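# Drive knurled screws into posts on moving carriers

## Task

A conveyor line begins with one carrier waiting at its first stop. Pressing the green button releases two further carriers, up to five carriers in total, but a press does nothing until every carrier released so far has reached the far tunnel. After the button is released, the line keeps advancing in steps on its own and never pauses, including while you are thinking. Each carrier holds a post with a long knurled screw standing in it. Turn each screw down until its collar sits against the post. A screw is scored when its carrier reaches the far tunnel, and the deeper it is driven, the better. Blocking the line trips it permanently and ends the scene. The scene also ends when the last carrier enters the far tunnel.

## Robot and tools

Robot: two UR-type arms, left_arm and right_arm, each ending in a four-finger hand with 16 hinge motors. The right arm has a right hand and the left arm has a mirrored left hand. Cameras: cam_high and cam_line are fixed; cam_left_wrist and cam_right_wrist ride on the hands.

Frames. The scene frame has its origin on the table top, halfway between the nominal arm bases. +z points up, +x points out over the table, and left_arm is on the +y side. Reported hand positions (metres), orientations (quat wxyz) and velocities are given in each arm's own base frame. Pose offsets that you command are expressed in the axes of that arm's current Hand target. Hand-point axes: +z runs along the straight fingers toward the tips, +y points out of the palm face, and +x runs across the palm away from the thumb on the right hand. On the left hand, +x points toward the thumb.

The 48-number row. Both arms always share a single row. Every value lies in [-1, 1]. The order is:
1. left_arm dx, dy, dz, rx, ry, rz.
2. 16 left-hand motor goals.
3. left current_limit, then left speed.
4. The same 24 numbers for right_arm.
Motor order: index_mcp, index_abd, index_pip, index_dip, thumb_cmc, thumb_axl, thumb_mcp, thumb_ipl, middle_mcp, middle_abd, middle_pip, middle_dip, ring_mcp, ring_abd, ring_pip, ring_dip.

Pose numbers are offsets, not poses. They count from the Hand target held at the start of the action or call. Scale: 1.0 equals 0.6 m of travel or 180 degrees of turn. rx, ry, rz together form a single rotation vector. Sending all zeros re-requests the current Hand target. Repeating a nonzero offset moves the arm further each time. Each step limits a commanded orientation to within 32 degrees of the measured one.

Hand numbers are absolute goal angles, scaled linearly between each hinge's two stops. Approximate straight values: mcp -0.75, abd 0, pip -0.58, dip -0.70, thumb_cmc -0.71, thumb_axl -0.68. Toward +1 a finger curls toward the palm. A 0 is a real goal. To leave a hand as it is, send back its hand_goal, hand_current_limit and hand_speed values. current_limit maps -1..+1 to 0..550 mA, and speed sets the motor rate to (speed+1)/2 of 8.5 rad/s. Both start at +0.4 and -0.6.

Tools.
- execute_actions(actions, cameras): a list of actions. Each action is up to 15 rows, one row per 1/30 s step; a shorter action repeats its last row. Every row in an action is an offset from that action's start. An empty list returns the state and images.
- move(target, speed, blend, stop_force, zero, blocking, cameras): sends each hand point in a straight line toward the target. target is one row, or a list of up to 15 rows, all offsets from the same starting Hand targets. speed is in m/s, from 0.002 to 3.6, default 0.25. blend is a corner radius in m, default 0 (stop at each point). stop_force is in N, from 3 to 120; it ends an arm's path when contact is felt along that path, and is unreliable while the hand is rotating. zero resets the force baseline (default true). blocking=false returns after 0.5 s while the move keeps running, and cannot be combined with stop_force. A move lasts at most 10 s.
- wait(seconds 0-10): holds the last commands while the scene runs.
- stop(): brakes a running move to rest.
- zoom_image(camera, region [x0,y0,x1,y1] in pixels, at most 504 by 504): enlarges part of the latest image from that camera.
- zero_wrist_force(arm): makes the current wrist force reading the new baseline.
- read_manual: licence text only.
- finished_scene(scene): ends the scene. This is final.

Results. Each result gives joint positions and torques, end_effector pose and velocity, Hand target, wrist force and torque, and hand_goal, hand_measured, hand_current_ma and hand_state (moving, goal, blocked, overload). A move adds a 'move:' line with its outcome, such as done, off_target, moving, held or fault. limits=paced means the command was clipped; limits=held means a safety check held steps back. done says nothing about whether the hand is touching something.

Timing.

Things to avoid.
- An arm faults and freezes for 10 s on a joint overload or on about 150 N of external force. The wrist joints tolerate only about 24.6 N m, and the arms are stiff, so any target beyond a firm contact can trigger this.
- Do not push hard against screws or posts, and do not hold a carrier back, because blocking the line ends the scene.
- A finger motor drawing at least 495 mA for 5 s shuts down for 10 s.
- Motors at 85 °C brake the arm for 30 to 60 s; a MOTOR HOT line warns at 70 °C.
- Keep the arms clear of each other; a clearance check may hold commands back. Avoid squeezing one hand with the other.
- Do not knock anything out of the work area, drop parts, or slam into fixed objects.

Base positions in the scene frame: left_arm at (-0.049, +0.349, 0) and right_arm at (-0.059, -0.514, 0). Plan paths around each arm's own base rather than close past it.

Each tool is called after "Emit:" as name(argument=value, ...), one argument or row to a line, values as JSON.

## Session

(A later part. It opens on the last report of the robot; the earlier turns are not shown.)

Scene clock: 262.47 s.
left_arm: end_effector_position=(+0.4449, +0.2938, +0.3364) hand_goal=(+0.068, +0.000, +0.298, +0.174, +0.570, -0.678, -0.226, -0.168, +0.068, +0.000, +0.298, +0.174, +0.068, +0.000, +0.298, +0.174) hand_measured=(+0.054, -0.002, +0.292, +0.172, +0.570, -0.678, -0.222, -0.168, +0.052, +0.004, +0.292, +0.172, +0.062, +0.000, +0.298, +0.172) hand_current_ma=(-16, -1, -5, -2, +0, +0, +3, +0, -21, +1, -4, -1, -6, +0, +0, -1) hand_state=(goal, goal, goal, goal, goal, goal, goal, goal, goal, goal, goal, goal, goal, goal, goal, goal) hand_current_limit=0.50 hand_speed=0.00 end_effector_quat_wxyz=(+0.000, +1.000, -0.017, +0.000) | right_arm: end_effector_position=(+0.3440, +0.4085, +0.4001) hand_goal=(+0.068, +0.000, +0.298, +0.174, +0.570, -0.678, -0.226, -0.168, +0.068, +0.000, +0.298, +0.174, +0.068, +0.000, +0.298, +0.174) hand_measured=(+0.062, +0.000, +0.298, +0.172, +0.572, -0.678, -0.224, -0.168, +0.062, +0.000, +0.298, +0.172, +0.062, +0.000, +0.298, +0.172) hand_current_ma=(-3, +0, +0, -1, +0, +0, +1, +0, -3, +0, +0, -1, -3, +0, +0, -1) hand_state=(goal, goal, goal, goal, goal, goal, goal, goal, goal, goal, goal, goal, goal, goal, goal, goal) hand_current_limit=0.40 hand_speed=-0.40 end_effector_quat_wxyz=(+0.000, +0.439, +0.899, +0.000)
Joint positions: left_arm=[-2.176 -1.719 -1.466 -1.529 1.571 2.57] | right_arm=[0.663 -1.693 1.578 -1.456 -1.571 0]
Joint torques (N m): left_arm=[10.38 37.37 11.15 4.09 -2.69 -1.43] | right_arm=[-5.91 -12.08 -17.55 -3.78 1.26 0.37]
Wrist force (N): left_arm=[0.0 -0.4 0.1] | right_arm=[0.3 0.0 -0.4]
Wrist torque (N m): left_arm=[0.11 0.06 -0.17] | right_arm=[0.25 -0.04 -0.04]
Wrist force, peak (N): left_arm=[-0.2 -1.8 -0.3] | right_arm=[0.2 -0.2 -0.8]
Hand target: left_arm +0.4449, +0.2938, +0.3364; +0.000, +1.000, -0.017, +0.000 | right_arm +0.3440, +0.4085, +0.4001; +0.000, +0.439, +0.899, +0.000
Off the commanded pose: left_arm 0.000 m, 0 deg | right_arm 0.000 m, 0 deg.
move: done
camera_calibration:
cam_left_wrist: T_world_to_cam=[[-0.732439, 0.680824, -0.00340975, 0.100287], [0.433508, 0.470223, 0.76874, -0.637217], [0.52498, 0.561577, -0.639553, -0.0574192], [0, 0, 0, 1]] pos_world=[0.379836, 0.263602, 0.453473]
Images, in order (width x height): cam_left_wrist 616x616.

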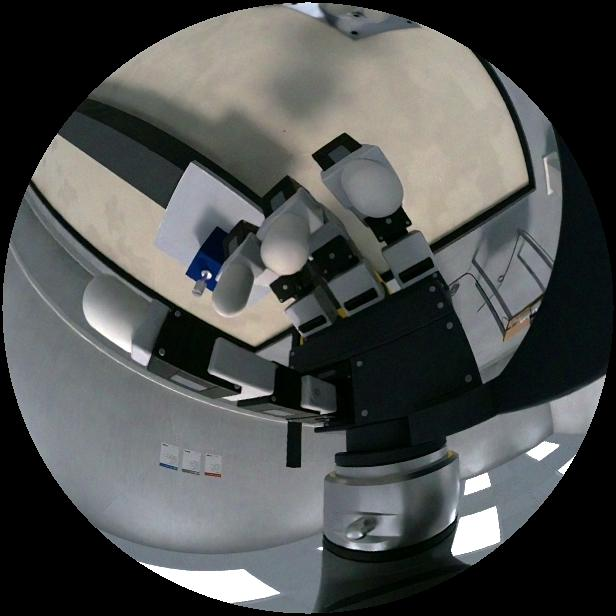

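Emit:
execute_actions(
  actions=[],
  cameras=["cam_left_wrist","cam_high","cam_line"],
)

Scene clock: 263.93 s.
left_arm: end_effector_position=(+0.4449, +0.2938, +0.3364) hand_goal=(+0.068, +0.000, +0.298, +0.174, +0.570, -0.678, -0.226, -0.168, +0.068, +0.000, +0.298, +0.174, +0.068, +0.000, +0.298, +0.174) hand_measured=(+0.054, -0.002, +0.292, +0.172, +0.570, -0.678, -0.222, -0.168, +0.052, +0.004, +0.292, +0.172, +0.062, +0.000, +0.298, +0.172) hand_current_ma=(-16, -1, -5, -2, +0, +0, +3, +0, -21, +1, -4, -1, -6, +0, +0, -1) hand_state=(goal, goal, goal, goal, goal, goal, goal, goal, goal, goal, goal, goal, goal, goal, goal, goal) hand_current_limit=0.50 hand_speed=0.00 end_effector_quat_wxyz=(+0.000, +1.000, -0.017, +0.000) | right_arm: end_effector_position=(+0.3440, +0.4085, +0.4001) hand_goal=(+0.068, +0.000, +0.298, +0.174, +0.570, -0.678, -0.226, -0.168, +0.068, +0.000, +0.298, +0.174, +0.068, +0.000, +0.298, +0.174) hand_measured=(+0.062, +0.000, +0.298, +0.172, +0.572, -0.678, -0.224, -0.168, +0.062, +0.000, +0.298, +0.172, +0.062, +0.000, +0.298, +0.172) hand_current_ma=(-3, +0, +0, -1, +0, +0, +1, +0, -3, +0, +0, -1, -3, +0, +0, -1) hand_state=(goal, goal, goal, goal, goal, goal, goal, goal, goal, goal, goal, goal, goal, goal, goal, goal) hand_current_limit=0.40 hand_speed=-0.40 end_effector_quat_wxyz=(+0.000, +0.439, +0.899, +0.000)
Joint positions: left_arm=[-2.176 -1.719 -1.466 -1.529 1.571 2.569] | right_arm=[0.663 -1.693 1.578 -1.456 -1.571 0]
Joint velocities: within noise
Joint torques (N m): left_arm=[9.89 37.04 10.35 4.17 -2.82 -1.48] | right_arm=[-5.16 -12.04 -16.89 -3.71 1.28 0.3]
Wrist force (N): left_arm=[-0.2 -0.4 0.1] | right_arm=[0.2 -0.3 -0.7]
Wrist torque (N m): left_arm=[0.10 0.10 -0.19] | right_arm=[0.23 -0.02 -0.06]
Wrist force, peak (N): left_arm=[-0.3 -0.7 0.4] | right_arm=[0.3 -0.2 -0.9]
Hand target: left_arm +0.4449, +0.2938, +0.3364; +0.000, +1.000, -0.017, +0.000 | right_arm +0.3440, +0.4085, +0.4001; +0.000, +0.439, +0.899, +0.000
Off the commanded pose: left_arm 0.000 m, 0 deg | right_arm 0.000 m, 0 deg.
camera_calibration:
cam_left_wrist: T_world_to_cam=[[-0.732507, 0.680751, -0.00342124, 0.100337], [0.43343, 0.470246, 0.76877, -0.63713], [0.52495, 0.561646, -0.639517, -0.0575065], [0, 0, 0, 1]] pos_world=[0.379837, 0.263602, 0.453373]
Images, in order (width x height): cam_high 896x504, cam_line 896x504, cam_left_wrist 616x616.

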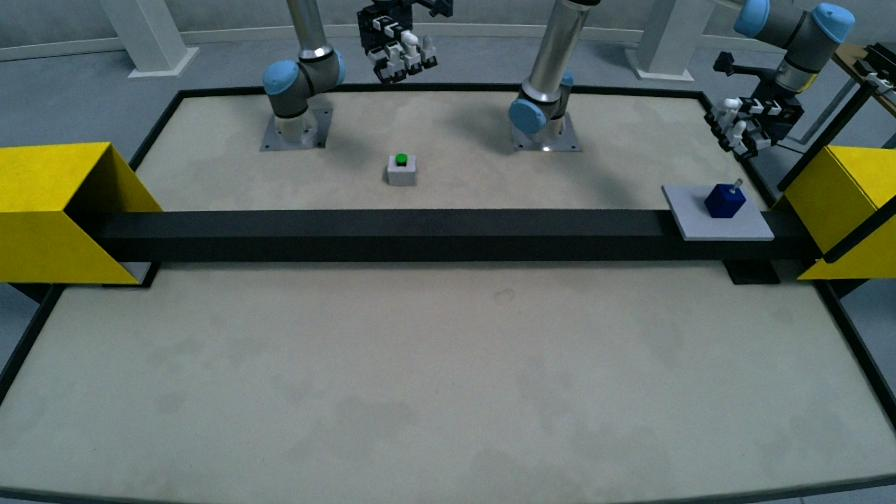

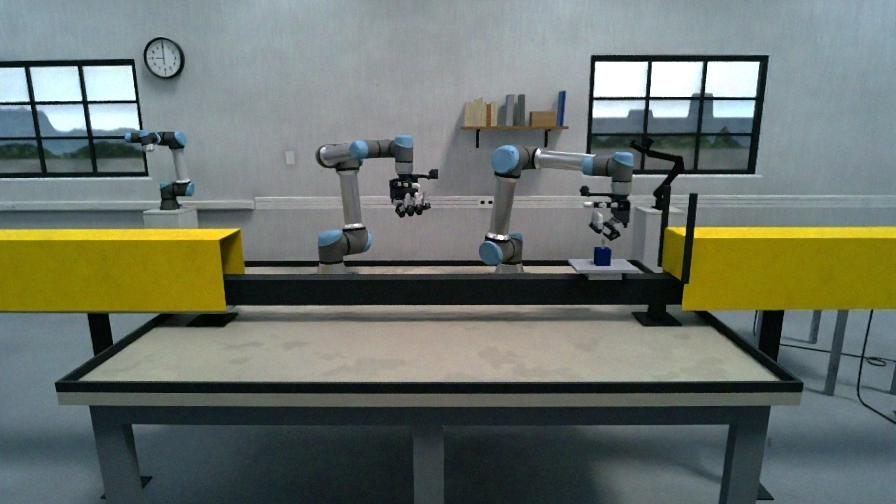

